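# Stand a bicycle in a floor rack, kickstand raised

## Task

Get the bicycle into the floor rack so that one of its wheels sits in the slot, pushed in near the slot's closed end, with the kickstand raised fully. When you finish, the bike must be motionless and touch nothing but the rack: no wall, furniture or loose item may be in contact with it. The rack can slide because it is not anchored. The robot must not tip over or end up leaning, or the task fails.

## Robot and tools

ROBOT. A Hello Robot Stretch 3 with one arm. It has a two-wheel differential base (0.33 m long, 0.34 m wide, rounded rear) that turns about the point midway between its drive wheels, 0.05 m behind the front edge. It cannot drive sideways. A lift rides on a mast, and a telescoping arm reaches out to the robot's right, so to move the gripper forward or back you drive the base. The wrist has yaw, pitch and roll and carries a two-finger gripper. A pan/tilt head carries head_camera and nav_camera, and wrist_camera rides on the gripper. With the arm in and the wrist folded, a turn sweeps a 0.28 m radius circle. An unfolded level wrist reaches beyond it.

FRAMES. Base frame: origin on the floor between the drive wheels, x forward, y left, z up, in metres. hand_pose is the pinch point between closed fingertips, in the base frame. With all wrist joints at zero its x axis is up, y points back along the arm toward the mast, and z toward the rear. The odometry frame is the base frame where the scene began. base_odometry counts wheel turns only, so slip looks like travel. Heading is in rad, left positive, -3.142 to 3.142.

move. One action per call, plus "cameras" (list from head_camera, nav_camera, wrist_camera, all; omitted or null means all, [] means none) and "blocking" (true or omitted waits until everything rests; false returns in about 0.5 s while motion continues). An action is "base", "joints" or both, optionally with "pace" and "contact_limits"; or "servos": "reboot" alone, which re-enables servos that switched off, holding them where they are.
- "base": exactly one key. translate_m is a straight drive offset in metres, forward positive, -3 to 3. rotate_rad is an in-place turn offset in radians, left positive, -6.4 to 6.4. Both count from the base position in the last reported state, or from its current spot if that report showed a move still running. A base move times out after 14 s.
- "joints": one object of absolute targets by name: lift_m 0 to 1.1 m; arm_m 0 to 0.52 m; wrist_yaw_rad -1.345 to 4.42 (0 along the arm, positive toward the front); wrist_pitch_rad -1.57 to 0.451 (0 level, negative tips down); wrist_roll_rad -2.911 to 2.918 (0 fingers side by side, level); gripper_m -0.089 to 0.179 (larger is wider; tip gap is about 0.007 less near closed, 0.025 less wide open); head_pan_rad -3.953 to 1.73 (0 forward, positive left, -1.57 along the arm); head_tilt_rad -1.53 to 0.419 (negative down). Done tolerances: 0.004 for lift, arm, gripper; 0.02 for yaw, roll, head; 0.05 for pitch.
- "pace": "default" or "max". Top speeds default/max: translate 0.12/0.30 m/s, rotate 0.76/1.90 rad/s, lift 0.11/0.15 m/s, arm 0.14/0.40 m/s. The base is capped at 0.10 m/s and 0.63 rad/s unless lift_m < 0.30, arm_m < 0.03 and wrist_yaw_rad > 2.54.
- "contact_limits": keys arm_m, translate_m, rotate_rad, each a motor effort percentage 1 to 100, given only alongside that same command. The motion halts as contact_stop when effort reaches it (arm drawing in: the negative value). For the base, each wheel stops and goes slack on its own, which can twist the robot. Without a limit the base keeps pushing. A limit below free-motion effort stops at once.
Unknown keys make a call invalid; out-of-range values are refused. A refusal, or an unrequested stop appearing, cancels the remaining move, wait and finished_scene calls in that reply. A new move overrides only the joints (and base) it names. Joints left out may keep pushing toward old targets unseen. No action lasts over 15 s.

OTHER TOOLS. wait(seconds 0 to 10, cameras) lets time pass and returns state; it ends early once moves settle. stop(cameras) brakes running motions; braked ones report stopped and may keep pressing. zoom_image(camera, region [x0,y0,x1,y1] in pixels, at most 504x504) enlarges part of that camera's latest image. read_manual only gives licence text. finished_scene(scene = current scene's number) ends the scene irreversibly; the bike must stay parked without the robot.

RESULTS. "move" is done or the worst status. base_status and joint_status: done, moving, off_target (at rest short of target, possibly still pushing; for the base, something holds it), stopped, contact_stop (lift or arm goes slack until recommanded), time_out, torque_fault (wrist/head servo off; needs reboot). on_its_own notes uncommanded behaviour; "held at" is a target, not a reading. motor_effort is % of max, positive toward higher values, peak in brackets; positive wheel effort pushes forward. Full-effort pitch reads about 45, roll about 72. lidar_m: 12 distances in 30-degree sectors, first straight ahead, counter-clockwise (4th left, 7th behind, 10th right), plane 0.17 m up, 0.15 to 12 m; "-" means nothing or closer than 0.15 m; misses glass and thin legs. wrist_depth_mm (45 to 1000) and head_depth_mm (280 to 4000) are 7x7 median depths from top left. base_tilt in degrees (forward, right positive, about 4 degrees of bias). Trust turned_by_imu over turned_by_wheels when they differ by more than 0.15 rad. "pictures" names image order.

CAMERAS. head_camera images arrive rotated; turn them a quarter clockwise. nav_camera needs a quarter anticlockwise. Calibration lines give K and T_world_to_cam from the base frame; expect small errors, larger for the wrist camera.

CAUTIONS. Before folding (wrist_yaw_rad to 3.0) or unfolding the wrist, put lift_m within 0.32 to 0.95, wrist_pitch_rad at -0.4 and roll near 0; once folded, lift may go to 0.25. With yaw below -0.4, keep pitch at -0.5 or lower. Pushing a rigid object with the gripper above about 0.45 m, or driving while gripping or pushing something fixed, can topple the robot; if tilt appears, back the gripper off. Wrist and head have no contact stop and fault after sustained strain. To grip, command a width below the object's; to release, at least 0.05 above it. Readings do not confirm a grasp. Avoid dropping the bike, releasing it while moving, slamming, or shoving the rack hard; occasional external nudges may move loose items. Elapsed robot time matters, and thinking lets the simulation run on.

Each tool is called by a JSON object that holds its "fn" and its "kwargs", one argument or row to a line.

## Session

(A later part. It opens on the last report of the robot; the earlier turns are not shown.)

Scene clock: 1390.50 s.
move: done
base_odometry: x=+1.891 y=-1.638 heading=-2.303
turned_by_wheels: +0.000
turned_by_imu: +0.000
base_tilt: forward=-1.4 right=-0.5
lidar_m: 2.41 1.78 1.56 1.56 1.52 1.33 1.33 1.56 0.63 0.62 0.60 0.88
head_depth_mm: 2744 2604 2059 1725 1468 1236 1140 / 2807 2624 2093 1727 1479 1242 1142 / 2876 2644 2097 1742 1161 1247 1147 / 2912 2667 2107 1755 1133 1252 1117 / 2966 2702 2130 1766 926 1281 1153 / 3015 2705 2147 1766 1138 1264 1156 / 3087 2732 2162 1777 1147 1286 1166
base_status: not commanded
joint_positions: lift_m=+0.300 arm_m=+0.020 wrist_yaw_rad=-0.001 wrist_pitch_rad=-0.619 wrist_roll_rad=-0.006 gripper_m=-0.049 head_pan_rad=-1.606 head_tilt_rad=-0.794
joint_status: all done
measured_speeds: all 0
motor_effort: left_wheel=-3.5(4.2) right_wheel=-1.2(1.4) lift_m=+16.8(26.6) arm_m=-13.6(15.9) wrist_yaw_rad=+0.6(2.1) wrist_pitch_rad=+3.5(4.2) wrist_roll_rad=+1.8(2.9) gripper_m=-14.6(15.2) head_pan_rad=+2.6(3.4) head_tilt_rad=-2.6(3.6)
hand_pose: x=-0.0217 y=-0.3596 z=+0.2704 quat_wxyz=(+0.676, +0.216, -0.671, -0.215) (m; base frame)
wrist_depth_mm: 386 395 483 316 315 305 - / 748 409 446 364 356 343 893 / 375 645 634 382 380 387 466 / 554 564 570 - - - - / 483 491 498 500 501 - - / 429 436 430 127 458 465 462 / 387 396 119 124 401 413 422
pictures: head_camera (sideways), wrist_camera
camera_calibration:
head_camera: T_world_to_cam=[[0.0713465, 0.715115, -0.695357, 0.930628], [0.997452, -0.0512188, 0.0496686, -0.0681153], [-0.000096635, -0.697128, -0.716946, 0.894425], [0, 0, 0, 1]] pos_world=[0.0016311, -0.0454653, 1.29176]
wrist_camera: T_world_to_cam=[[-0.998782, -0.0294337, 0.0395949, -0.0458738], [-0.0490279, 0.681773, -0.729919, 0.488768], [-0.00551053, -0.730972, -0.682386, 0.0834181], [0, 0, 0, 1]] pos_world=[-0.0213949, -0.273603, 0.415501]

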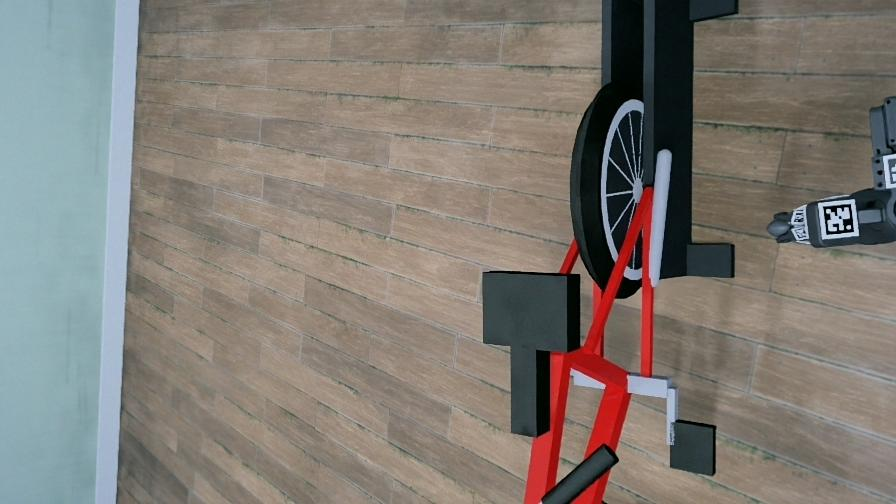

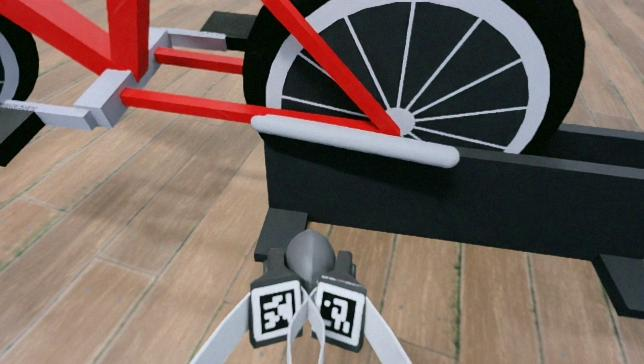

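{"fn": "move", "kwargs": {
  "base": {"rotate_rad": -0.08},
  "joints": {"lift_m": 0.75, "wrist_pitch_rad": -1.55, "wrist_roll_rad": 1.57, "gripper_m": 0.179},
  "cameras": ["head_camera"]
}}

Scene clock: 1406.30 s.
move: done
base_odometry: x=+1.891 y=-1.638 heading=-2.383
turned_by_wheels: -0.080
turned_by_imu: -0.078
base_tilt: forward=-1.3 right=-0.5
lidar_m: 2.42 1.87 1.56 1.56 1.58 1.33 1.33 1.49 0.64 0.62 0.60 0.88
head_depth_mm: 2779 2623 2067 1717 1469 316 294 / 2800 2638 2095 1734 1483 307 328 / 2838 2652 2100 1743 1184 329 330 / 2883 2660 2119 1745 1167 1234 388 / 2934 2705 2129 1762 1017 1284 1151 / 2944 2717 2142 1768 979 1285 1161 / 2964 2736 2172 1777 1123 1267 1162
base_status: done
joint_positions: lift_m=+0.750 arm_m=+0.020 wrist_yaw_rad=-0.001 wrist_pitch_rad=-1.541 wrist_roll_rad=+1.564 gripper_m=+0.179 head_pan_rad=-1.606 head_tilt_rad=-0.794
joint_status: all done
measured_speeds: all 0
motor_effort: left_wheel=+4.0(6.9) right_wheel=-5.2(6.6) lift_m=+35.6(41.7) arm_m=-3.3(9.5) wrist_yaw_rad=+1.4(2.0) wrist_pitch_rad=-1.9(3.8) wrist_roll_rad=+1.7(2.8) gripper_m=+0.9(84.0) head_pan_rad=+2.7(3.5) head_tilt_rad=-2.4(3.2)
hand_pose: x=-0.0215 y=-0.1482 z=+0.6319 quat_wxyz=(+0.002, +0.002, -0.717, -0.697) (m; base frame)
wrist_depth_mm: 590 741 743 739 743 738 735 / 580 755 760 617 606 765 759 / 578 769 774 621 617 621 769 / 598 776 780 628 624 632 338 / 620 807 807 805 809 804 801 / 117 826 818 817 819 136 827 / 116 836 842 849 849 119 113
pictures: head_camera (sideways)
camera_calibration:
head_camera: T_world_to_cam=[[0.0713469, 0.715115, -0.695357, 0.930628], [0.997452, -0.0512193, 0.0496686, -0.0681153], [-0.0000969704, -0.697128, -0.716946, 0.894425], [0, 0, 0, 1]] pos_world=[0.00163108, -0.0454653, 1.29176]

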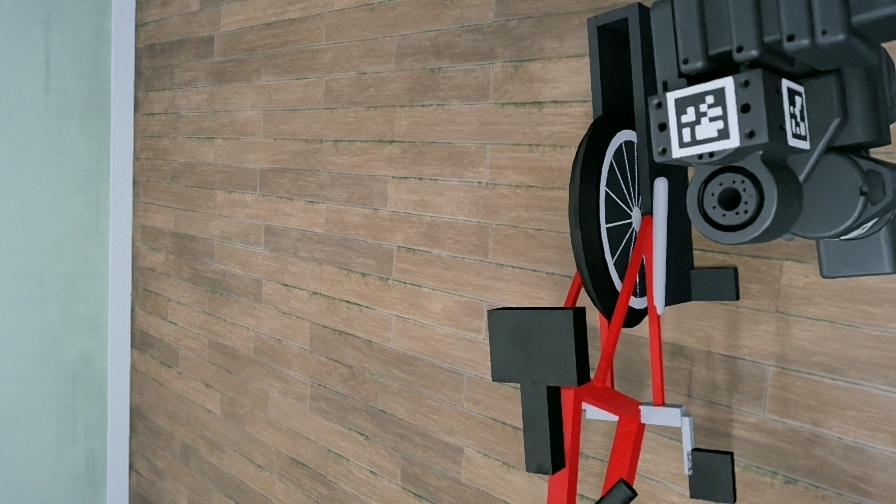

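{"fn": "move", "kwargs": {
  "base": {"translate_m": 0.227},
  "joints": {"arm_m": 0.2},
  "cameras": []
}}

{"fn": "move", "kwargs": {
  "joints": {"arm_m": 0.4865},
  "cameras": ["head_camera","wrist_camera"]
}}

Scene clock: 1415.17 s.
move: done
base_odometry: x=+1.727 y=-1.795 heading=-2.383
turned_by_wheels: +0.000
turned_by_imu: +0.001
base_tilt: forward=-1.3 right=-0.5
lidar_m: 2.20 1.81 1.52 1.51 1.70 1.55 1.55 1.74 0.65 0.51 0.52 0.72
head_depth_mm: 2828 2628 2070 1709 373 312 303 / 2850 2656 2093 444 390 1234 1141 / 2880 2664 2096 437 463 1273 1130 / 2948 2677 2118 1634 503 1254 1145 / 2943 2722 2138 1757 1112 1274 1157 / 2989 2720 2143 1775 1414 1305 1160 / 3035 2737 2166 1741 1057 1286 1168
base_status: done
joint_positions: lift_m=+0.750 arm_m=+0.200 wrist_yaw_rad=-0.001 wrist_pitch_rad=-1.542 wrist_roll_rad=+1.565 gripper_m=+0.179 head_pan_rad=-1.606 head_tilt_rad=-0.794
joint_status: all done
measured_speeds: all 0
motor_effort: left_wheel=+3.6(8.5) right_wheel=+0.2(3.9) lift_m=+34.0(36.3) arm_m=+16.1(22.0) wrist_yaw_rad=+0.1(2.2) wrist_pitch_rad=-1.5(1.8) wrist_roll_rad=+1.1(1.9) gripper_m=+0.5(1.5) head_pan_rad=+2.8(3.7) head_tilt_rad=-2.5(3.3)
hand_pose: x=-0.0215 y=-0.3280 z=+0.6319 quat_wxyz=(+0.002, +0.001, -0.717, -0.697) (m; base frame)
wrist_depth_mm: 416 525 744 740 745 738 757 / 457 478 755 754 751 613 751 / 351 765 769 765 624 616 768 / 407 589 788 792 633 626 635 / 787 608 810 805 806 809 792 / 117 824 818 824 820 136 815 / 115 832 836 837 837 119 114
pictures: none
No camera images: "cameras" was empty.

Scene clock: 1418.50 s.
move: done
base_odometry: x=+1.727 y=-1.795 heading=-2.383
turned_by_wheels: +0.000
turned_by_imu: +0.000
base_tilt: forward=-1.3 right=-0.4
lidar_m: 2.20 1.81 1.52 1.51 1.70 1.55 1.55 1.74 0.65 0.51 0.52 0.72
head_depth_mm: 2807 2625 2079 1722 353 319 303 / 2840 2637 2020 437 386 1245 1141 / 2888 2639 643 1703 1066 1273 1142 / 2930 2639 660 1715 1079 1276 1149 / 2957 2691 2127 1763 1113 1280 1157 / 2991 2700 2127 1764 1416 1311 1156 / 3009 2756 2156 1737 1057 1291 1162
base_status: not commanded
joint_positions: lift_m=+0.750 arm_m=+0.486 wrist_yaw_rad=-0.001 wrist_pitch_rad=-1.542 wrist_roll_rad=+1.566 gripper_m=+0.179 head_pan_rad=-1.606 head_tilt_rad=-0.794
joint_status: all done
measured_speeds: all 0
motor_effort: left_wheel=+3.0(3.6) right_wheel=+0.4(0.5) lift_m=+32.8(34.6) arm_m=+16.0(23.2) wrist_yaw_rad=+1.4(1.9) wrist_pitch_rad=-1.5(1.8) wrist_roll_rad=+1.2(1.7) gripper_m=+1.6(1.6) head_pan_rad=+2.9(3.8) head_tilt_rad=-2.1(3.4)
hand_pose: x=-0.0215 y=-0.6145 z=+0.6319 quat_wxyz=(+0.002, +0.001, -0.717, -0.697) (m; base frame)
wrist_depth_mm: 731 738 744 230 731 747 745 / 757 751 231 234 243 765 619 / 771 767 237 239 249 761 621 / 802 785 789 247 792 768 634 / 789 798 794 254 805 790 801 / 117 820 811 258 829 136 820 / 116 838 825 831 843 119 114
pictures: head_camera (sideways), wrist_camera
camera_calibration:
head_camera: T_world_to_cam=[[0.0713467, 0.715115, -0.695357, 0.930628], [0.997452, -0.0512191, 0.0496686, -0.0681153], [-0.0000968042, -0.697128, -0.716946, 0.894425], [0, 0, 0, 1]] pos_world=[0.00163109, -0.0454653, 1.29176]
wrist_camera: T_world_to_cam=[[-0.047644, 0.998415, -0.0299487, 0.628476], [0.990381, 0.0511174, 0.128577, 0.0187714], [0.129905, -0.0235347, -0.991247, 0.776609], [0, 0, 0, 1]] pos_world=[-0.0895328, -0.610163, 0.78622]

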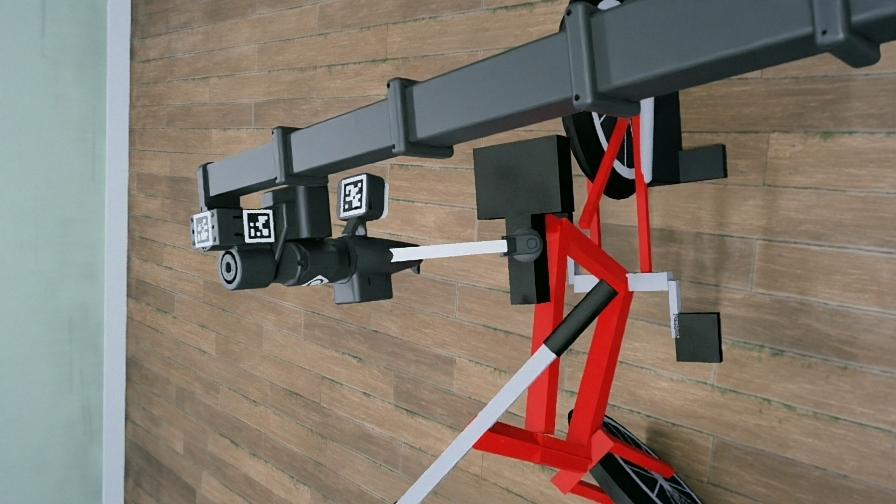

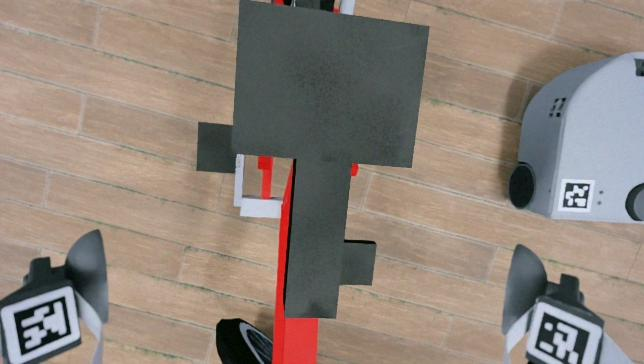

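{"fn": "move", "kwargs": {
  "joints": {"lift_m": 0.635, "wrist_roll_rad": 1.63},
  "cameras": ["wrist_camera"]
}}

Scene clock: 1424.47 s.
move: done
base_odometry: x=+1.727 y=-1.795 heading=-2.383
turned_by_wheels: +0.000
turned_by_imu: +0.000
base_tilt: forward=-1.3 right=-0.4
lidar_m: 2.20 1.81 1.52 1.51 1.70 1.56 1.55 1.74 0.65 0.51 0.52 0.72
head_depth_mm: 2825 2592 2077 1727 1210 1236 380 / 2851 2631 2083 1726 499 447 1106 / 2892 2656 1932 743 1066 1271 1150 / 2908 2673 741 804 992 1270 1153 / 2958 2693 2111 1757 1114 1281 1155 / 2978 2713 2137 1771 1410 1311 1155 / 3031 2742 2164 1734 1057 1288 1160
base_status: not commanded
joint_positions: lift_m=+0.635 arm_m=+0.487 wrist_yaw_rad=-0.001 wrist_pitch_rad=-1.542 wrist_roll_rad=+1.624 gripper_m=+0.179 head_pan_rad=-1.606 head_tilt_rad=-0.794
joint_status: all done
measured_speeds: all 0
motor_effort: left_wheel=+3.6(3.6) right_wheel=+0.4(0.5) lift_m=+17.9(27.5) arm_m=+16.3(16.6) wrist_yaw_rad=-0.6(2.1) wrist_pitch_rad=-1.5(1.7) wrist_roll_rad=+1.8(2.7) gripper_m=+0.5(1.4) head_pan_rad=+3.0(3.5) head_tilt_rad=-2.2(3.1)
hand_pose: x=-0.0215 y=-0.6145 z=+0.5169 quat_wxyz=(-0.019, -0.019, -0.717, -0.697) (m; base frame)
wrist_depth_mm: 640 114 118 121 126 637 638 / 649 117 121 124 129 641 559 / 651 119 123 127 132 658 531 / 666 668 127 130 136 672 534 / 683 681 676 133 685 680 685 / 117 703 703 136 703 136 703 / 116 710 716 139 720 119 114
pictures: wrist_camera
camera_calibration:
wrist_camera: T_world_to_cam=[[0.0108494, 0.99949, -0.0300266, 0.626989], [0.991463, -0.00685068, 0.130205, -0.00289012], [0.129933, -0.0311829, -0.991032, 0.6578], [0, 0, 0, 1]] pos_world=[-0.0894068, -0.606177, 0.671103]

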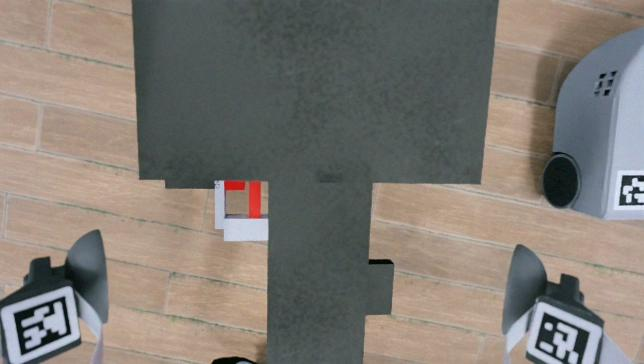

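{"fn": "move", "kwargs": {
  "base": {"translate_m": -0.02},
  "joints": {"gripper_m": -0.035},
  "cameras": []
}}

{"fn": "move", "kwargs": {
  "base": {"translate_m": -0.05},
  "cameras": ["head_camera", "wrist_camera"]
}}

Scene clock: 1431.37 s.
move: done
base_odometry: x=+1.741 y=-1.781 heading=-2.383
turned_by_wheels: +0.000
turned_by_imu: +0.000
base_tilt: forward=-1.3 right=-0.4
lidar_m: 2.22 1.81 1.52 1.52 1.71 1.53 1.53 1.73 0.65 0.51 0.52 0.73
head_depth_mm: 2809 2610 2080 1720 1210 1236 380 / 2856 2643 2085 1720 499 447 1107 / 2884 2645 1980 729 1069 1270 1149 / 2924 2687 741 808 1056 1277 1153 / 2949 2673 2129 1751 976 1282 1159 / 2977 2722 2140 1773 1107 1309 1160 / 3027 2759 2161 1737 1053 1292 1166
base_status: done
joint_positions: lift_m=+0.635 arm_m=+0.487 wrist_yaw_rad=-0.001 wrist_pitch_rad=-1.551 wrist_roll_rad=+1.624 gripper_m=-0.034 head_pan_rad=-1.606 head_tilt_rad=-0.794
joint_status: all done
measured_speeds: all 0
motor_effort: left_wheel=-1.0(3.5) right_wheel=-4.8(8.4) lift_m=+20.9(21.0) arm_m=+15.3(16.1) wrist_yaw_rad=-0.1(2.1) wrist_pitch_rad=+0.1(1.8) wrist_roll_rad=+1.8(2.1) gripper_m=-23.6(96.8) head_pan_rad=+2.9(3.5) head_tilt_rad=-2.6(3.4)
hand_pose: x=-0.0215 y=-0.6123 z=+0.5170 quat_wxyz=(-0.019, -0.019, -0.714, -0.700) (m; base frame)
wrist_depth_mm: 625 114 118 121 126 633 632 / 648 116 120 124 129 643 540 / 655 119 122 126 132 663 525 / 665 121 125 130 135 680 532 / 678 676 127 132 681 693 699 / 692 695 125 135 688 701 708 / 707 699 125 137 123 720 727
pictures: none
No camera images: "cameras" was empty.

Scene clock: 1432.93 s.
move: done
base_odometry: x=+1.777 y=-1.746 heading=-2.381
turned_by_wheels: +0.002
turned_by_imu: +0.003
base_tilt: forward=-1.3 right=-0.5
lidar_m: 2.27 1.82 1.53 1.53 1.72 1.48 1.48 1.67 0.65 0.64 0.54 0.78
head_depth_mm: 2785 2607 2082 1722 1212 1224 380 / 2865 2633 2085 1709 496 448 1106 / 2894 2650 1928 730 1081 1258 1150 / 2908 2688 741 805 1055 1298 1149 / 2937 2698 2121 1711 1160 1255 1159 / 3010 2714 2139 1771 1121 1285 1156 / 3019 2736 2153 1737 1065 1319 1162
base_status: done
joint_positions: lift_m=+0.635 arm_m=+0.487 wrist_yaw_rad=-0.008 wrist_pitch_rad=-1.512 wrist_roll_rad=+1.627 gripper_m=-0.031 head_pan_rad=-1.606 head_tilt_rad=-0.794
joint_status: not commanded
measured_speeds: all 0
on_its_own: left_wheel is at rest, and its effort (+31.2) is outside its rest range (-21 to +21); right_wheel is at rest, and its effort (-53.2) is outside its rest range (-21 to +21)
motor_effort: left_wheel=+31.2(32.1) right_wheel=-53.2(54.0) lift_m=+22.5(22.7) arm_m=+11.5(15.3) wrist_yaw_rad=+6.7(8.9) wrist_pitch_rad=-7.0(7.2) wrist_roll_rad=+0.8(1.9) gripper_m=-14.8(24.3) head_pan_rad=+2.7(3.4) head_tilt_rad=-2.4(2.9)
hand_pose: x=-0.0215 y=-0.6221 z=+0.5165 quat_wxyz=(-0.023, -0.023, -0.727, -0.686) (m; base frame)
wrist_depth_mm: 648 115 118 121 124 612 617 / 658 118 121 123 127 627 576 / 670 120 123 126 130 651 563 / 700 124 126 130 134 664 571 / 716 127 129 133 137 680 670 / 711 725 127 136 698 683 689 / 742 727 126 139 123 714 706
pictures: head_camera (sideways), wrist_camera
camera_calibration:
head_camera: T_world_to_cam=[[0.0713464, 0.715115, -0.695357, 0.930628], [0.997452, -0.0512186, 0.0496686, -0.0681153], [-0.0000964703, -0.697128, -0.716946, 0.894425], [0, 0, 0, 1]] pos_world=[0.00163111, -0.0454653, 1.29176]
wrist_camera: T_world_to_cam=[[0.0218737, 0.997972, -0.0597719, 0.649294], [0.991348, -0.0139112, 0.13052, -0.00751629], [0.129424, -0.0621097, -0.989642, 0.637192], [0, 0, 0, 1]] pos_world=[-0.0892189, -0.608506, 0.670382]

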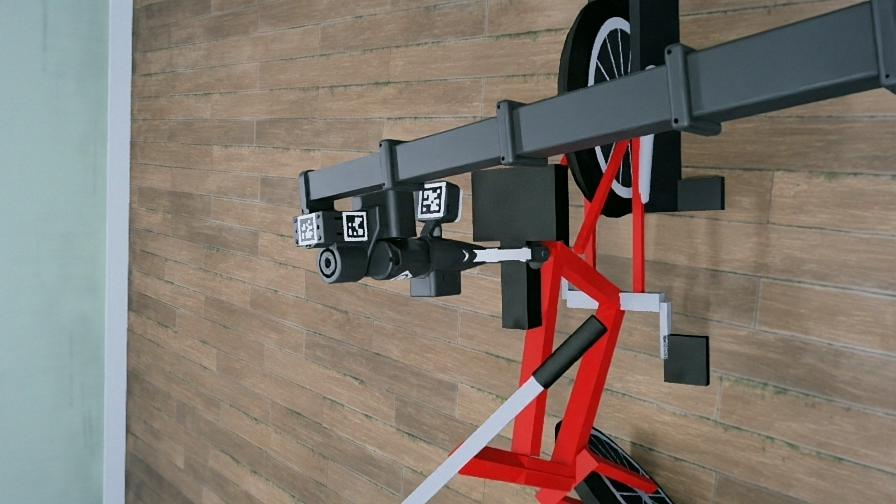

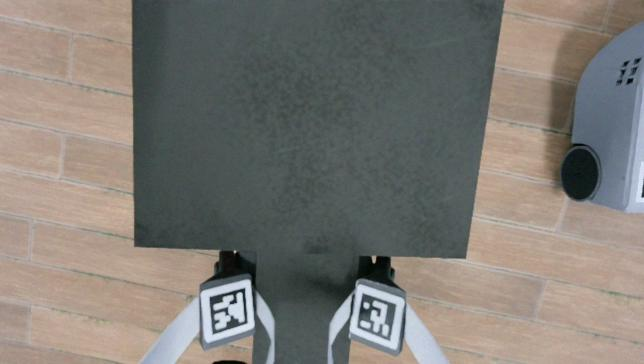

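{"fn": "move", "kwargs": {
  "base": {"translate_m": -0.05},
  "joints": {"lift_m": 0.645},
  "cameras": ["head_camera", "wrist_camera"]
}}

Scene clock: 1437.23 s.
move: done
base_odometry: x=+1.813 y=-1.712 heading=-2.379
turned_by_wheels: +0.001
turned_by_imu: +0.015
base_tilt: forward=-1.3 right=-0.4
lidar_m: 2.32 1.82 1.54 1.54 1.69 1.43 1.43 1.63 0.65 0.65 0.57 2.33
head_depth_mm: 2791 2593 2068 1725 1181 1186 371 / 2808 2635 2094 1716 496 430 1109 / 2869 2684 754 799 1086 1273 1144 / 2911 2664 728 828 1097 1297 1151 / 2937 2699 2122 1756 1179 1255 1158 / 2966 2722 2136 1763 1403 1283 1160 / 3072 2736 2147 1651 1147 1317 1162
base_status: done
joint_positions: lift_m=+0.645 arm_m=+0.487 wrist_yaw_rad=-0.009 wrist_pitch_rad=-1.470 wrist_roll_rad=+1.644 gripper_m=-0.031 head_pan_rad=-1.606 head_tilt_rad=-0.794
joint_status: all done
measured_speeds: all 0
on_its_own: right_wheel is at rest, and its effort (-32.7) is outside its rest range (-21 to +21); wrist_pitch_rad is at rest, and its effort (-14.5) is outside its rest range (-8 to +12)
motor_effort: left_wheel=+18.3(28.7) right_wheel=-32.7(56.6) lift_m=+50.1(55.5) arm_m=-8.3(8.3) wrist_yaw_rad=+7.1(8.4) wrist_pitch_rad=-14.5(14.8) wrist_roll_rad=-4.9(5.0) gripper_m=-15.3(15.6) head_pan_rad=+2.9(3.7) head_tilt_rad=-2.1(3.2)
hand_pose: x=-0.0215 y=-0.6330 z=+0.5263 quat_wxyz=(-0.030, -0.028, -0.741, -0.670) (m; base frame)
wrist_depth_mm: 679 663 125 127 129 607 607 / 676 127 127 130 132 625 622 / 698 130 131 133 135 644 588 / 722 133 134 136 138 667 601 / 737 719 137 140 142 668 656 / 755 731 124 143 695 685 675 / 768 767 123 146 124 706 690
pictures: head_camera (sideways), wrist_camera
camera_calibration:
head_camera: T_world_to_cam=[[0.0713466, 0.715115, -0.695356, 0.930627], [0.997452, -0.051219, 0.0496686, -0.0681153], [-0.0000967136, -0.697128, -0.716947, 0.894425], [0, 0, 0, 1]] pos_world=[0.00163109, -0.0454653, 1.29176]
wrist_camera: T_world_to_cam=[[0.0388437, 0.994069, -0.101579, 0.680575], [0.990888, -0.0251989, 0.132314, -0.0169638], [0.128969, -0.105793, -0.985989, 0.6167], [0, 0, 0, 1]] pos_world=[-0.0891621, -0.611724, 0.679436]

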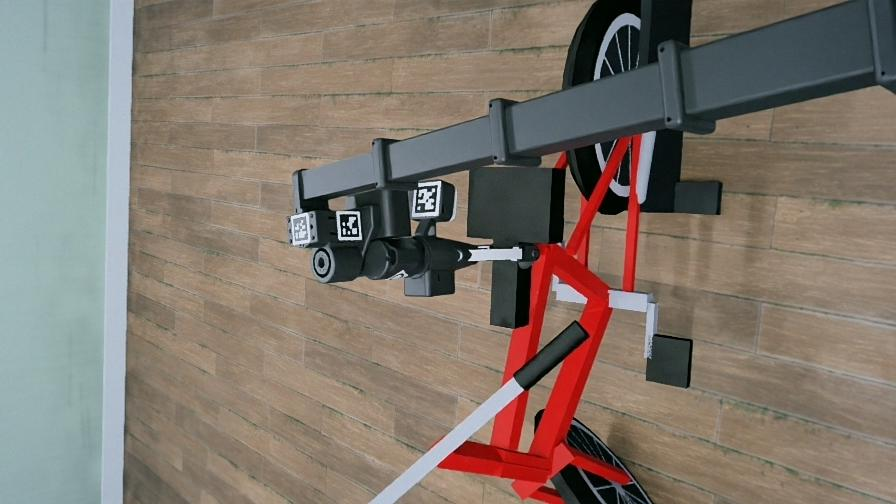

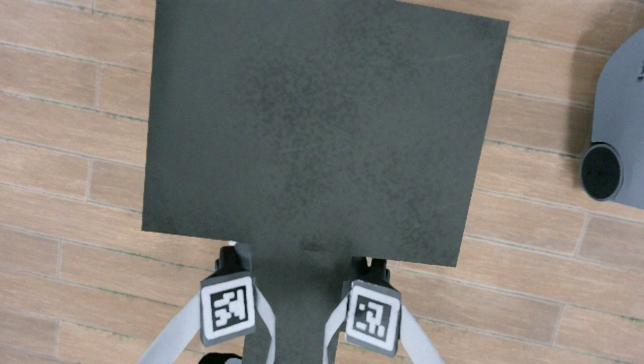

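{"fn": "move", "kwargs": {
  "joints": {"gripper_m": 0.179},
  "cameras": []
}}

{"fn": "move", "kwargs": {
  "joints": {"lift_m": 0.75},
  "cameras": ["wrist_camera"]
}}

{"fn": "move", "kwargs": {
  "joints": {"arm_m": 0.02},
  "cameras": []
}}

{"fn": "move", "kwargs": {
  "base": {"translate_m": -0.05},
  "joints": {"lift_m": 0.2, "wrist_pitch_rad": -0.3, "wrist_roll_rad": 0.0, "gripper_m": 0.0},
  "cameras": ["head_camera", "wrist_camera"]
}}

{"fn": "zoom_image", "kwargs": {
  "camera": "wrist_camera",
  "region": [150, 20, 550, 320]
}}

Scene clock: 1446.83 s.
move: done
base_odometry: x=+1.813 y=-1.712 heading=-2.381
turned_by_wheels: -0.001
turned_by_imu: -0.002
base_tilt: forward=-1.3 right=-0.5
lidar_m: 2.32 1.81 1.54 1.54 1.70 1.43 1.43 1.62 0.65 0.65 0.57 2.32
head_depth_mm: 2806 2616 2084 1730 1177 1190 371 / 2838 2630 2110 1691 495 430 1102 / 2852 2632 731 792 1096 1272 1147 / 2905 2685 726 797 1096 1301 1152 / 2946 2700 2142 1756 1180 1262 1154 / 2999 2735 2140 1765 1409 1285 1158 / 3044 2740 2140 1646 1143 1319 1162
base_status: not commanded
joint_positions: lift_m=+0.645 arm_m=+0.486 wrist_yaw_rad=-0.003 wrist_pitch_rad=-1.541 wrist_roll_rad=+1.636 gripper_m=+0.179 head_pan_rad=-1.606 head_tilt_rad=-0.794
joint_status: all done
measured_speeds: translate_m=+0.000 rotate_rad=-0.001 lift_m=+0.000 arm_m=+0.000 wrist_yaw_rad=+0.000 wrist_pitch_rad=+0.000 wrist_roll_rad=+0.000 head_pan_rad=+0.000 head_tilt_rad=+0.000
motor_effort: left_wheel=+0.4(20.8) right_wheel=-0.1(33.1) lift_m=+19.2(42.2) arm_m=-5.6(19.5) wrist_yaw_rad=+2.1(17.7) wrist_pitch_rad=-1.7(22.6) wrist_roll_rad=-1.9(17.4) gripper_m=+0.2(94.9) head_pan_rad=+2.2(3.7) head_tilt_rad=-2.1(3.4)
hand_pose: x=-0.0215 y=-0.6147 z=+0.5269 quat_wxyz=(-0.024, -0.024, -0.717, -0.696) (m; base frame)
wrist_depth_mm: 637 125 128 133 630 657 643 / 656 127 130 135 140 656 549 / 667 129 134 138 143 672 539 / 680 133 137 142 146 676 539 / 706 136 141 145 151 695 698 / 117 710 145 518 714 136 704 / 116 717 148 726 726 119 114
pictures: none
No camera images: "cameras" was empty.

Scene clock: 1448.63 s.
move: done
base_odometry: x=+1.813 y=-1.712 heading=-2.381
turned_by_wheels: +0.000
turned_by_imu: +0.000
base_tilt: forward=-1.3 right=-0.5
lidar_m: 2.32 1.82 1.54 1.54 1.70 1.43 1.43 1.62 0.65 0.65 0.57 2.33
head_depth_mm: 2808 2599 2076 1721 352 319 303 / 2833 2628 2033 437 387 1238 1147 / 2874 2662 641 1701 1115 1269 1145 / 2922 2669 660 1668 1100 1297 1151 / 2919 2694 2146 1751 1184 1264 1155 / 2996 2733 2148 1769 1412 1283 1157 / 3027 2759 2145 1656 1139 1315 1167
base_status: not commanded
joint_positions: lift_m=+0.750 arm_m=+0.487 wrist_yaw_rad=-0.003 wrist_pitch_rad=-1.541 wrist_roll_rad=+1.636 gripper_m=+0.179 head_pan_rad=-1.606 head_tilt_rad=-0.794
joint_status: all done
measured_speeds: all 0
motor_effort: left_wheel=-0.5(0.7) right_wheel=-0.3(0.6) lift_m=+36.0(40.1) arm_m=+16.7(16.8) wrist_yaw_rad=+2.6(3.5) wrist_pitch_rad=-1.7(1.8) wrist_roll_rad=-2.1(2.4) gripper_m=+0.2(1.0) head_pan_rad=+2.6(3.5) head_tilt_rad=-2.5(3.1)
hand_pose: x=-0.0215 y=-0.6147 z=+0.6319 quat_wxyz=(-0.024, -0.024, -0.717, -0.696) (m; base frame)
wrist_depth_mm: 738 751 747 547 739 740 747 / 753 753 229 240 752 757 601 / 776 762 234 242 768 760 617 / 790 802 240 247 780 785 629 / 785 801 805 612 823 812 802 / 117 823 820 618 818 136 819 / 116 831 319 844 831 119 114
pictures: wrist_camera
camera_calibration:
wrist_camera: T_world_to_cam=[[0.024626, 0.999224, -0.0307419, 0.631207], [0.991232, -0.0204127, 0.130545, -0.0264546], [0.129816, -0.0336872, -0.990966, 0.77016], [0, 0, 0, 1]] pos_world=[-0.0893004, -0.605313, 0.78606]

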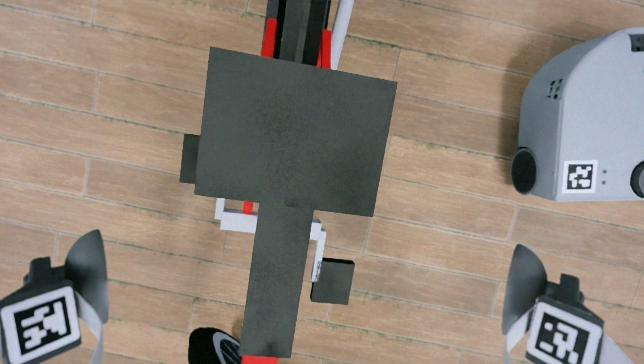

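Scene clock: 1453.23 s.
move: done
base_odometry: x=+1.813 y=-1.712 heading=-2.381
turned_by_wheels: +0.000
turned_by_imu: +0.000
base_tilt: forward=-1.4 right=-0.5
lidar_m: 2.31 1.83 1.54 1.54 1.69 1.43 1.43 1.62 0.65 0.58 0.57 2.32
head_depth_mm: 2778 2622 2071 1729 1181 313 294 / 2819 2622 2081 1742 1191 307 328 / 2847 2670 2096 1736 1121 329 330 / 2888 2666 2112 1755 1097 1299 388 / 2914 2694 2119 1754 1180 1262 1154 / 2968 2743 2160 1766 1410 1287 1159 / 3010 2732 2163 1650 1142 1321 1162
base_status: not commanded
joint_positions: lift_m=+0.750 arm_m=+0.020 wrist_yaw_rad=-0.001 wrist_pitch_rad=-1.542 wrist_roll_rad=+1.634 gripper_m=+0.179 head_pan_rad=-1.606 head_tilt_rad=-0.794
joint_status: all done
measured_speeds: all 0
motor_effort: left_wheel=-0.4(0.9) right_wheel=-0.5(0.7) lift_m=+32.5(36.5) arm_m=-14.6(22.0) wrist_yaw_rad=+0.9(3.4) wrist_pitch_rad=-1.6(1.9) wrist_roll_rad=-1.6(2.3) gripper_m=+0.5(1.3) head_pan_rad=+2.3(3.5) head_tilt_rad=-2.6(3.3)
hand_pose: x=-0.0215 y=-0.1479 z=+0.6319 quat_wxyz=(-0.023, -0.023, -0.716, -0.697) (m; base frame)
wrist_depth_mm: 561 741 744 730 743 741 752 / 574 754 761 618 605 748 751 / 595 763 778 617 620 621 761 / 774 794 790 633 625 781 779 / 797 801 803 797 805 800 799 / 117 825 804 826 833 136 814 / 116 843 848 834 833 119 114
pictures: none
No camera images: "cameras" was empty.

Scene clock: 1459.07 s.
move: done
base_odometry: x=+1.850 y=-1.677 heading=-2.380
turned_by_wheels: +0.000
turned_by_imu: +0.000
base_tilt: forward=-1.3 right=-0.4
lidar_m: 2.37 1.83 1.55 1.55 1.63 1.38 1.38 1.57 0.64 0.64 0.58 0.87
head_depth_mm: 2770 2616 2077 1726 1468 1238 1140 / 2827 2637 2092 1736 1178 1240 1141 / 2850 2662 2112 1734 1132 1275 1146 / 2890 2680 2122 1752 1048 1277 1132 / 2947 2694 2152 1762 1184 1300 1154 / 2973 2724 2140 1772 1166 1259 1158 / 3000 2741 2148 1741 1192 1316 1161
base_status: done
joint_positions: lift_m=+0.200 arm_m=+0.020 wrist_yaw_rad=-0.001 wrist_pitch_rad=-0.322 wrist_roll_rad=+0.006 gripper_m=+0.000 head_pan_rad=-1.606 head_tilt_rad=-0.794
joint_status: all done
measured_speeds: all 0
motor_effort: left_wheel=-0.6(7.1) right_wheel=-2.2(6.4) lift_m=+17.6(28.3) arm_m=-9.3(15.3) wrist_yaw_rad=+1.0(2.5) wrist_pitch_rad=+4.0(5.7) wrist_roll_rad=-2.0(3.5) gripper_m=-1.5(83.4) head_pan_rad=+2.9(3.6) head_tilt_rad=-2.8(3.2)
hand_pose: x=-0.0218 y=-0.4004 z=+0.2348 quat_wxyz=(+0.696, +0.113, -0.700, -0.114) (m; base frame)
wrist_depth_mm: 376 - 375 - 312 294 284 / 474 401 503 545 327 317 301 / - 918 419 413 358 342 327 / 326 638 698 382 360 353 355 / 547 560 573 157 - - - / 450 454 125 129 - - - / 382 398 121 126 390 411 403
pictures: head_camera (sideways), wrist_camera
camera_calibration:
head_camera: T_world_to_cam=[[0.0713468, 0.715115, -0.695357, 0.930628], [0.997452, -0.0512192, 0.0496686, -0.0681153], [-0.0000968828, -0.697128, -0.716947, 0.894425], [0, 0, 0, 1]] pos_world=[0.00163108, -0.0454653, 1.29176]
wrist_camera: T_world_to_cam=[[-0.999286, -0.012627, 0.0356174, -0.0380862], [-0.0375475, 0.438234, -0.898076, 0.432804], [-0.00426868, -0.898772, -0.438395, -0.0951196], [0, 0, 0, 1]] pos_world=[-0.0222144, -0.275641, 0.348347]

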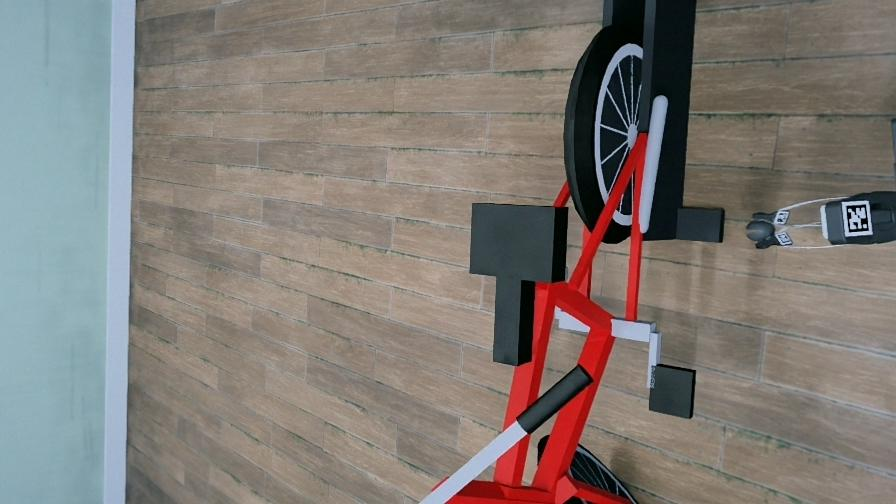

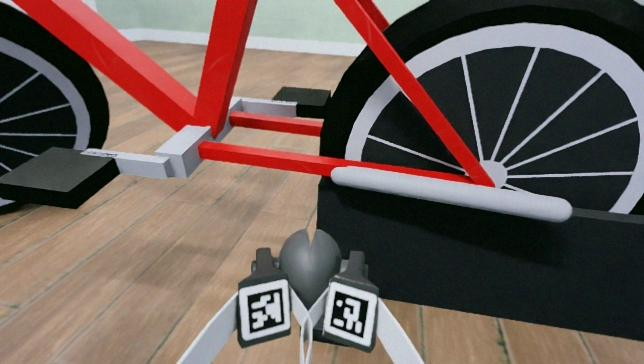

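Scaled by 1.260.

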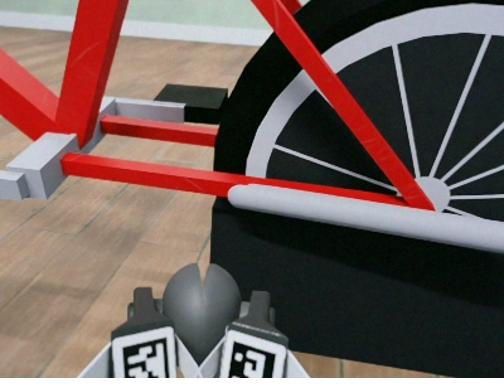

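{"fn": "move", "kwargs": {
  "joints": {"lift_m": 0.75, "wrist_pitch_rad": -1.55, "wrist_roll_rad": 1.6, "gripper_m": 0.179},
  "cameras": []
}}

{"fn": "move", "kwargs": {
  "base": {"rotate_rad": -0.53},
  "cameras": []
}}

{"fn": "move", "kwargs": {
  "base": {"translate_m": 0.19},
  "cameras": []
}}

{"fn": "move", "kwargs": {
  "base": {"rotate_rad": 0.4},
  "cameras": ["head_camera"]
}}

Scene clock: 1487.50 s.
move: done
base_odometry: x=+1.850 y=-1.677 heading=-2.380
turned_by_wheels: +0.000
turned_by_imu: +0.000
base_tilt: forward=-1.3 right=-0.5
lidar_m: 2.37 1.84 1.56 1.55 1.64 1.39 1.38 1.57 0.64 0.64 0.58 0.87
head_depth_mm: 2793 2607 2072 1727 1470 313 294 / 2812 2639 2087 1728 1179 306 328 / 2877 2651 2101 1734 1134 328 330 / 2889 2673 2131 1749 1047 1281 389 / 2906 2702 2133 1762 1188 1302 1157 / 2999 2733 2137 1757 1160 1260 1155 / 3022 2760 2152 1741 1192 1315 1164
base_status: not commanded
joint_positions: lift_m=+0.750 arm_m=+0.020 wrist_yaw_rad=+0.000 wrist_pitch_rad=-1.541 wrist_roll_rad=+1.595 gripper_m=+0.179 head_pan_rad=-1.606 head_tilt_rad=-0.794
joint_status: all done
measured_speeds: all 0
motor_effort: left_wheel=+0.3(1.5) right_wheel=-1.0(2.4) lift_m=+35.5(43.6) arm_m=-0.6(6.5) wrist_yaw_rad=-0.8(1.7) wrist_pitch_rad=-1.6(39.3) wrist_roll_rad=+1.8(7.0) gripper_m=+0.2(99.2) head_pan_rad=+3.1(3.5) head_tilt_rad=-2.3(3.3)
hand_pose: x=-0.0215 y=-0.1482 z=+0.6319 quat_wxyz=(-0.008, -0.009, -0.717, -0.697) (m; base frame)
wrist_depth_mm: 573 734 747 745 745 756 745 / 575 752 764 610 606 744 757 / 591 768 779 616 613 611 772 / 790 796 788 634 627 783 373 / 799 818 799 805 803 795 796 / 117 825 815 825 821 136 810 / 116 837 839 835 829 119 113
pictures: none
No camera images: "cameras" was empty.

Scene clock: 1489.47 s.
move: done
base_odometry: x=+1.850 y=-1.677 heading=-2.910
turned_by_wheels: -0.530
turned_by_imu: -0.520
base_tilt: forward=-1.4 right=-0.5
lidar_m: 0.87 2.37 1.84 1.55 1.55 1.64 1.38 1.38 1.57 0.64 0.64 0.58
head_depth_mm: 1970 2142 2077 1724 1465 313 294 / 2308 2446 2097 1731 1478 307 327 / 2753 2653 2103 1736 1373 329 330 / 3051 2689 2113 1742 1332 1290 389 / 2975 2687 2124 1758 1179 1256 1155 / 2875 2714 2147 1769 1505 1218 1159 / 2768 2753 2154 1778 892 1266 1163
base_status: done
joint_positions: lift_m=+0.750 arm_m=+0.020 wrist_yaw_rad=+0.000 wrist_pitch_rad=-1.541 wrist_roll_rad=+1.595 gripper_m=+0.179 head_pan_rad=-1.606 head_tilt_rad=-0.794
joint_status: not commanded
measured_speeds: all 0
motor_effort: left_wheel=+3.7(8.9) right_wheel=-5.0(7.9) lift_m=+34.4(36.5) arm_m=+0.9(1.1) wrist_yaw_rad=-0.3(1.5) wrist_pitch_rad=-1.5(2.0) wrist_roll_rad=+1.8(2.0) gripper_m=+0.2(1.1) head_pan_rad=+2.5(3.4) head_tilt_rad=-2.4(3.4)
hand_pose: x=-0.0215 y=-0.1482 z=+0.6319 quat_wxyz=(-0.008, -0.009, -0.717, -0.697) (m; base frame)
wrist_depth_mm: 750 747 745 735 735 742 751 / 764 753 750 614 604 741 748 / 754 764 774 624 625 613 764 / 634 785 789 629 633 773 370 / 608 805 802 810 807 810 814 / 117 816 817 816 820 136 819 / 116 845 846 832 840 119 114
pictures: none
No camera images: "cameras" was empty.

Scene clock: 1492.50 s.
move: done
base_odometry: x=+1.665 y=-1.721 heading=-2.910
turned_by_wheels: +0.000
turned_by_imu: +0.001
base_tilt: forward=-1.3 right=-0.6
lidar_m: 2.19 2.19 1.90 1.61 1.61 1.82 1.57 1.56 0.71 0.59 0.45 0.66
head_depth_mm: 2231 2373 2077 1719 1469 313 294 / 2609 2614 2090 1738 1356 307 328 / 3021 2687 2100 1741 1225 329 330 / 3003 2672 2113 1748 1199 1229 388 / 2894 2692 2113 1754 889 1234 1154 / 2772 2710 2137 1773 925 1167 1143 / 2722 2740 2141 1770 1513 1046 1125
base_status: done
joint_positions: lift_m=+0.750 arm_m=+0.020 wrist_yaw_rad=+0.000 wrist_pitch_rad=-1.541 wrist_roll_rad=+1.595 gripper_m=+0.179 head_pan_rad=-1.606 head_tilt_rad=-0.794
joint_status: not commanded
measured_speeds: all 0
motor_effort: left_wheel=+2.4(9.5) right_wheel=-0.2(3.8) lift_m=+31.2(34.8) arm_m=+1.2(2.5) wrist_yaw_rad=-1.3(1.7) wrist_pitch_rad=-1.6(2.0) wrist_roll_rad=+1.4(1.8) gripper_m=+0.6(1.4) head_pan_rad=+2.7(3.9) head_tilt_rad=-2.1(3.2)
hand_pose: x=-0.0215 y=-0.1482 z=+0.6319 quat_wxyz=(-0.008, -0.009, -0.717, -0.697) (m; base frame)
wrist_depth_mm: 739 745 755 737 731 750 742 / 724 754 752 611 606 756 743 / 584 776 775 616 610 615 775 / 594 773 779 632 619 791 372 / 485 804 795 805 806 811 812 / 117 817 825 812 820 136 822 / 116 817 839 836 853 119 113
pictures: none
No camera images: "cameras" was empty.

Scene clock: 1494.23 s.
move: done
base_odometry: x=+1.665 y=-1.721 heading=-2.510
turned_by_wheels: +0.400
turned_by_imu: +0.393
base_tilt: forward=-1.3 right=-0.5
lidar_m: 2.19 2.08 1.63 1.60 1.72 1.59 1.56 1.67 0.59 0.45 0.46 0.67
head_depth_mm: 2809 2618 2071 1729 1475 313 294 / 2785 2627 2085 1731 1061 307 328 / 2809 2655 2093 1742 896 329 330 / 2798 2694 2121 1752 956 1257 388 / 2808 2703 2125 1762 1435 1237 1155 / 2823 2719 2144 1770 1027 1306 1157 / 2822 2722 2158 1774 1043 1246 1162
base_status: done
joint_positions: lift_m=+0.750 arm_m=+0.020 wrist_yaw_rad=+0.000 wrist_pitch_rad=-1.541 wrist_roll_rad=+1.595 gripper_m=+0.179 head_pan_rad=-1.606 head_tilt_rad=-0.794
joint_status: not commanded
measured_speeds: all 0
motor_effort: left_wheel=-4.2(8.5) right_wheel=+4.7(7.4) lift_m=+30.0(31.7) arm_m=+1.6(2.4) wrist_yaw_rad=+0.4(1.3) wrist_pitch_rad=-1.7(1.9) wrist_roll_rad=+1.6(1.9) gripper_m=+0.3(1.6) head_pan_rad=+2.8(3.5) head_tilt_rad=-2.7(3.5)
hand_pose: x=-0.0215 y=-0.1482 z=+0.6319 quat_wxyz=(-0.008, -0.009, -0.717, -0.697) (m; base frame)
wrist_depth_mm: 509 749 751 742 742 741 737 / 560 742 748 614 604 754 762 / 589 762 771 616 619 624 770 / 590 787 786 634 628 780 374 / 573 794 810 795 800 801 809 / 117 821 820 829 822 137 822 / 115 833 825 837 844 119 113
pictures: head_camera (sideways)
camera_calibration:
head_camera: T_world_to_cam=[[0.0713493, 0.715112, -0.695359, 0.93063], [0.997451, -0.0512226, 0.0496686, -0.0681154], [-0.0000994489, -0.69713, -0.716945, 0.894423], [0, 0, 0, 1]] pos_world=[0.00163092, -0.0454653, 1.29176]

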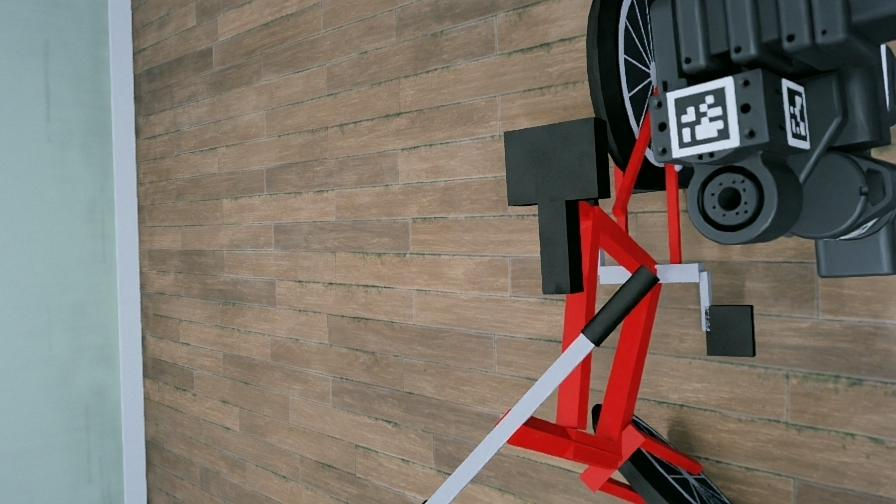

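{"fn": "move", "kwargs": {
  "base": {"translate_m": 0.008},
  "joints": {"arm_m": 0.436},
  "cameras": []
}}

{"fn": "move", "kwargs": {
  "joints": {"lift_m": 0.65},
  "cameras": ["wrist_camera", "head_camera"]
}}

Scene clock: 1505.53 s.
move: done
base_odometry: x=+1.658 y=-1.726 heading=-2.511
turned_by_wheels: +0.000
turned_by_imu: +0.000
base_tilt: forward=-1.3 right=-0.4
lidar_m: 2.18 2.08 1.63 1.60 1.71 1.59 1.57 1.68 0.59 0.45 0.46 0.67
head_depth_mm: 2798 2612 2077 1716 363 319 303 / 2834 2655 2018 433 388 1222 1145 / 2803 2649 610 1647 901 1233 1146 / 2820 2682 617 1639 955 1273 1151 / 2793 2710 2114 1754 1441 1247 1156 / 2825 2712 2153 1774 1009 1307 1161 / 2833 2725 2164 1735 1447 1243 1157
base_status: done
joint_positions: lift_m=+0.750 arm_m=+0.436 wrist_yaw_rad=+0.000 wrist_pitch_rad=-1.542 wrist_roll_rad=+1.596 gripper_m=+0.179 head_pan_rad=-1.606 head_tilt_rad=-0.794
joint_status: all done
measured_speeds: all 0
motor_effort: left_wheel=-0.8(3.6) right_wheel=+3.9(7.3) lift_m=+22.5(27.7) arm_m=+15.8(23.6) wrist_yaw_rad=-1.4(1.8) wrist_pitch_rad=-1.5(1.9) wrist_roll_rad=+1.0(1.8) gripper_m=-0.7(1.2) head_pan_rad=+2.7(3.7) head_tilt_rad=-2.1(3.2)
hand_pose: x=-0.0215 y=-0.5640 z=+0.6319 quat_wxyz=(-0.009, -0.009, -0.717, -0.697) (m; base frame)
wrist_depth_mm: 738 729 725 230 236 731 755 / 752 755 747 234 243 763 607 / 767 772 555 241 775 714 625 / 775 783 787 247 780 709 632 / 795 802 796 253 812 801 805 / 117 819 822 474 808 136 811 / 116 858 840 841 835 119 114
pictures: none
No camera images: "cameras" was empty.

Scene clock: 1507.27 s.
move: done
base_odometry: x=+1.658 y=-1.726 heading=-2.511
turned_by_wheels: +0.000
turned_by_imu: +0.000
base_tilt: forward=-1.4 right=-0.5
lidar_m: 2.17 2.09 1.63 1.61 1.72 1.60 1.57 1.68 0.59 0.45 0.46 0.67
head_depth_mm: 2803 2596 2081 1723 1476 1147 367 / 2792 2622 2111 1699 489 433 1106 / 2807 2649 1987 686 898 1229 1153 / 2792 2696 2103 740 949 1275 1149 / 2807 2690 2134 1756 1442 1259 1156 / 2810 2754 2128 1769 1008 1306 1158 / 2815 2736 2154 1744 1447 1241 1161
base_status: not commanded
joint_positions: lift_m=+0.650 arm_m=+0.436 wrist_yaw_rad=+0.000 wrist_pitch_rad=-1.542 wrist_roll_rad=+1.596 gripper_m=+0.179 head_pan_rad=-1.606 head_tilt_rad=-0.794
joint_status: all done
measured_speeds: all 0
motor_effort: left_wheel=-0.6(1.2) right_wheel=+4.0(4.2) lift_m=+17.7(25.4) arm_m=+14.7(16.6) wrist_yaw_rad=-0.3(1.4) wrist_pitch_rad=-1.5(1.8) wrist_roll_rad=+1.0(1.5) gripper_m=+1.2(1.2) head_pan_rad=+3.4(3.5) head_tilt_rad=-2.1(3.4)
hand_pose: x=-0.0215 y=-0.5640 z=+0.5319 quat_wxyz=(-0.009, -0.009, -0.717, -0.697) (m; base frame)
wrist_depth_mm: 646 645 130 135 140 646 652 / 658 658 133 138 143 661 513 / 666 675 244 141 147 666 525 / 698 686 690 145 690 694 533 / 687 705 707 148 700 695 699 / 117 716 713 151 707 136 716 / 116 734 735 155 735 119 114
pictures: head_camera (sideways), wrist_camera
camera_calibration:
head_camera: T_world_to_cam=[[0.0713493, 0.715112, -0.695359, 0.93063], [0.997451, -0.0512226, 0.0496686, -0.0681154], [-0.000099446, -0.69713, -0.716945, 0.894423], [0, 0, 0, 1]] pos_world=[0.00163092, -0.0454653, 1.29176]
wrist_camera: T_world_to_cam=[[-0.0182483, 0.999377, -0.030204, 0.576425], [0.991347, 0.0220127, 0.129409, 0.0122196], [0.129994, -0.0275812, -0.991131, 0.676324], [0, 0, 0, 1]] pos_world=[-0.0895128, -0.557681, 0.686155]

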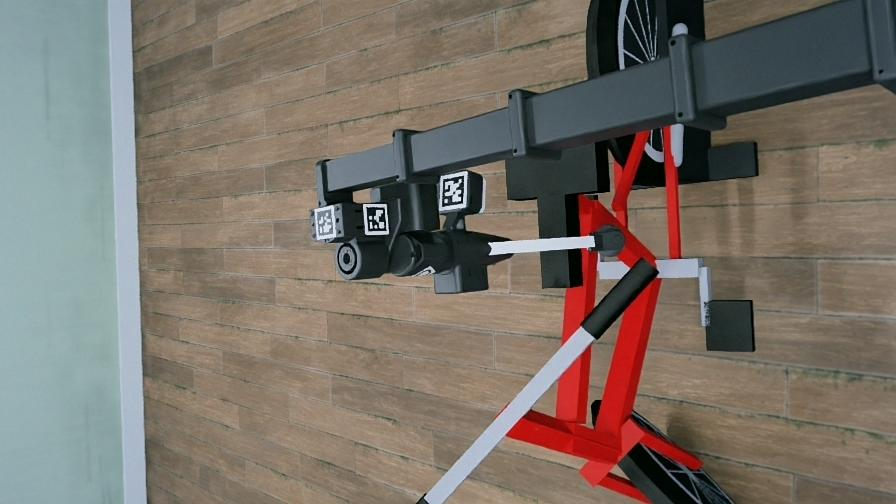

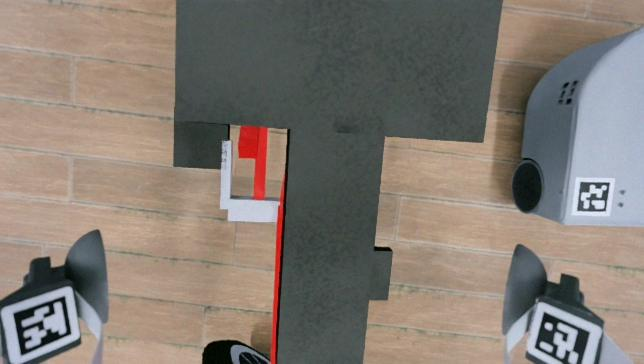

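{"fn": "move", "kwargs": {
  "base": {"translate_m": -0.035},
  "joints": {"lift_m": 0.637},
  "cameras": []
}}

{"fn": "move", "kwargs": {
  "joints": {"gripper_m": -0.035},
  "cameras": []
}}

{"fn": "move", "kwargs": {
  "joints": {"arm_m": 0.466},
  "cameras": ["wrist_camera", "head_camera"]
}}

Scene clock: 1513.63 s.
move: done
base_odometry: x=+1.687 y=-1.705 heading=-2.511
turned_by_wheels: +0.000
turned_by_imu: +0.000
base_tilt: forward=-1.3 right=-0.4
lidar_m: 2.21 2.09 1.64 1.61 1.72 1.56 1.53 1.64 0.59 0.46 0.46 0.69
head_depth_mm: 2793 2598 2072 1731 1472 1167 379 / 2822 2615 2108 1690 499 445 1109 / 2814 2659 2100 692 892 1231 1147 / 2814 2678 2113 743 946 1276 1153 / 2812 2700 2128 1754 941 1235 1155 / 2800 2710 2147 1765 1062 1314 1158 / 2810 2750 2151 1772 999 1267 1159
base_status: done
joint_positions: lift_m=+0.637 arm_m=+0.436 wrist_yaw_rad=+0.000 wrist_pitch_rad=-1.542 wrist_roll_rad=+1.596 gripper_m=+0.179 head_pan_rad=-1.606 head_tilt_rad=-0.794
joint_status: all done
measured_speeds: all 0
motor_effort: left_wheel=-4.3(7.7) right_wheel=-1.5(4.5) lift_m=+17.4(21.7) arm_m=+12.4(13.7) wrist_yaw_rad=+0.3(1.5) wrist_pitch_rad=-1.7(1.8) wrist_roll_rad=+1.0(1.5) gripper_m=+0.0(1.4) head_pan_rad=+2.9(3.5) head_tilt_rad=-2.9(3.2)
hand_pose: x=-0.0215 y=-0.5640 z=+0.5189 quat_wxyz=(-0.009, -0.009, -0.717, -0.697) (m; base frame)
wrist_depth_mm: 634 631 119 122 126 131 629 / 647 641 121 125 130 136 500 / 657 652 123 128 133 588 508 / 678 665 126 130 135 584 518 / 686 688 682 134 690 683 685 / 117 697 696 137 707 136 698 / 116 723 718 140 719 119 113
pictures: none
No camera images: "cameras" was empty.

Scene clock: 1516.30 s.
move: done
base_odometry: x=+1.687 y=-1.705 heading=-2.511
turned_by_wheels: +0.000
turned_by_imu: +0.000
base_tilt: forward=-1.3 right=-0.5
lidar_m: 2.21 2.09 1.63 1.61 1.72 1.56 1.54 1.65 0.59 0.46 0.46 0.69
head_depth_mm: 2797 2619 2079 1727 1468 1166 379 / 2798 2632 2088 1691 498 444 1106 / 2800 2648 2109 690 893 1230 1146 / 2835 2659 2115 740 949 1268 1151 / 2811 2695 2127 1756 1084 1234 1156 / 2816 2709 2136 1762 1052 1311 1160 / 2816 2756 2164 1771 991 1269 1163
base_status: not commanded
joint_positions: lift_m=+0.637 arm_m=+0.436 wrist_yaw_rad=+0.000 wrist_pitch_rad=-1.556 wrist_roll_rad=+1.597 gripper_m=-0.034 head_pan_rad=-1.606 head_tilt_rad=-0.794
joint_status: all done
measured_speeds: all 0
motor_effort: left_wheel=-4.4(4.6) right_wheel=-1.3(1.6) lift_m=+24.8(24.8) arm_m=+10.7(12.8) wrist_yaw_rad=-0.5(1.8) wrist_pitch_rad=+1.1(1.7) wrist_roll_rad=+0.7(1.5) gripper_m=-24.0(97.2) head_pan_rad=+2.3(3.4) head_tilt_rad=-2.1(3.2)
hand_pose: x=-0.0215 y=-0.5603 z=+0.5191 quat_wxyz=(-0.009, -0.009, -0.712, -0.702) (m; base frame)
wrist_depth_mm: 632 116 119 122 128 640 642 / 637 118 121 125 131 616 506 / 648 121 123 128 134 604 517 / 667 123 126 131 137 607 528 / 673 677 466 134 690 690 706 / 690 695 125 137 707 713 708 / 702 712 126 139 125 727 731
pictures: none
No camera images: "cameras" was empty.

Scene clock: 1517.50 s.
move: done
base_odometry: x=+1.687 y=-1.705 heading=-2.511
turned_by_wheels: +0.000
turned_by_imu: +0.000
base_tilt: forward=-1.4 right=-0.5
lidar_m: 2.22 2.09 1.63 1.61 1.72 1.56 1.54 1.64 0.60 0.59 0.69 0.70
head_depth_mm: 2800 2608 2083 1722 1473 1168 378 / 2793 2638 2082 1698 499 446 1106 / 2813 2660 1981 719 914 1230 1150 / 2824 2671 2114 781 972 1280 1155 / 2794 2723 2120 1764 953 1239 1154 / 2811 2723 2137 1768 1079 1309 1159 / 2816 2761 2155 1729 1006 1261 1163
base_status: not commanded
joint_positions: lift_m=+0.637 arm_m=+0.466 wrist_yaw_rad=+0.000 wrist_pitch_rad=-1.557 wrist_roll_rad=+1.598 gripper_m=-0.031 head_pan_rad=-1.606 head_tilt_rad=-0.794
joint_status: all done
measured_speeds: all 0
motor_effort: left_wheel=-4.2(5.2) right_wheel=+5.8(6.2) lift_m=+19.0(28.1) arm_m=+18.6(26.3) wrist_yaw_rad=+0.0(1.8) wrist_pitch_rad=+1.4(1.4) wrist_roll_rad=+0.5(1.1) gripper_m=-16.4(25.6) head_pan_rad=+2.9(3.4) head_tilt_rad=-2.7(3.2)
hand_pose: x=-0.0215 y=-0.5902 z=+0.5192 quat_wxyz=(-0.009, -0.010, -0.712, -0.702) (m; base frame)
wrist_depth_mm: 634 629 120 122 125 129 649 / 637 121 122 125 128 619 521 / 654 123 124 127 130 615 520 / 670 126 127 130 134 647 533 / 677 689 678 133 694 699 695 / 694 691 124 136 145 705 719 / 710 715 123 139 123 726 729
pictures: head_camera (sideways), wrist_camera
camera_calibration:
head_camera: T_world_to_cam=[[0.0713493, 0.715112, -0.695359, 0.93063], [0.997451, -0.0512226, 0.0496686, -0.0681154], [-0.0000994489, -0.69713, -0.716945, 0.894423], [0, 0, 0, 1]] pos_world=[0.00163092, -0.0454653, 1.29176]
wrist_camera: T_world_to_cam=[[-0.0157876, 0.99976, -0.0151585, 0.594638], [0.991389, 0.0176228, 0.129759, 0.0116625], [0.129995, -0.0129794, -0.99143, 0.671832], [0, 0, 0, 1]] pos_world=[-0.0895088, -0.585981, 0.673574]

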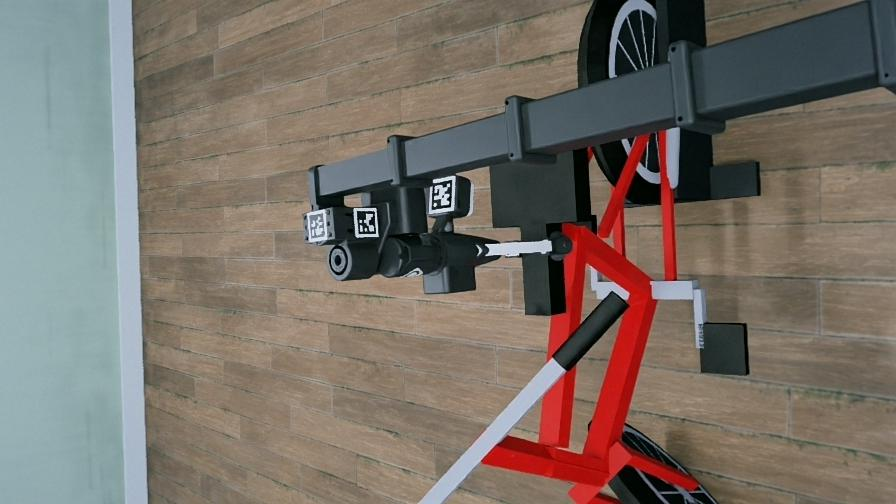

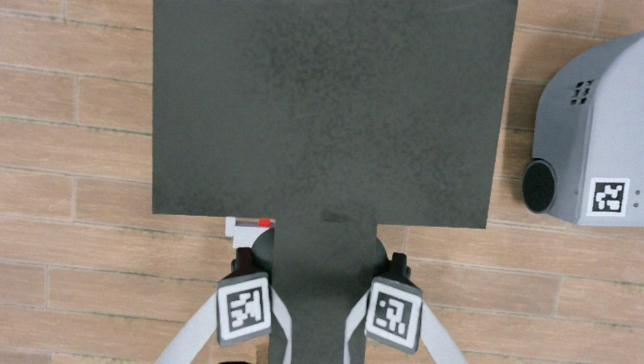

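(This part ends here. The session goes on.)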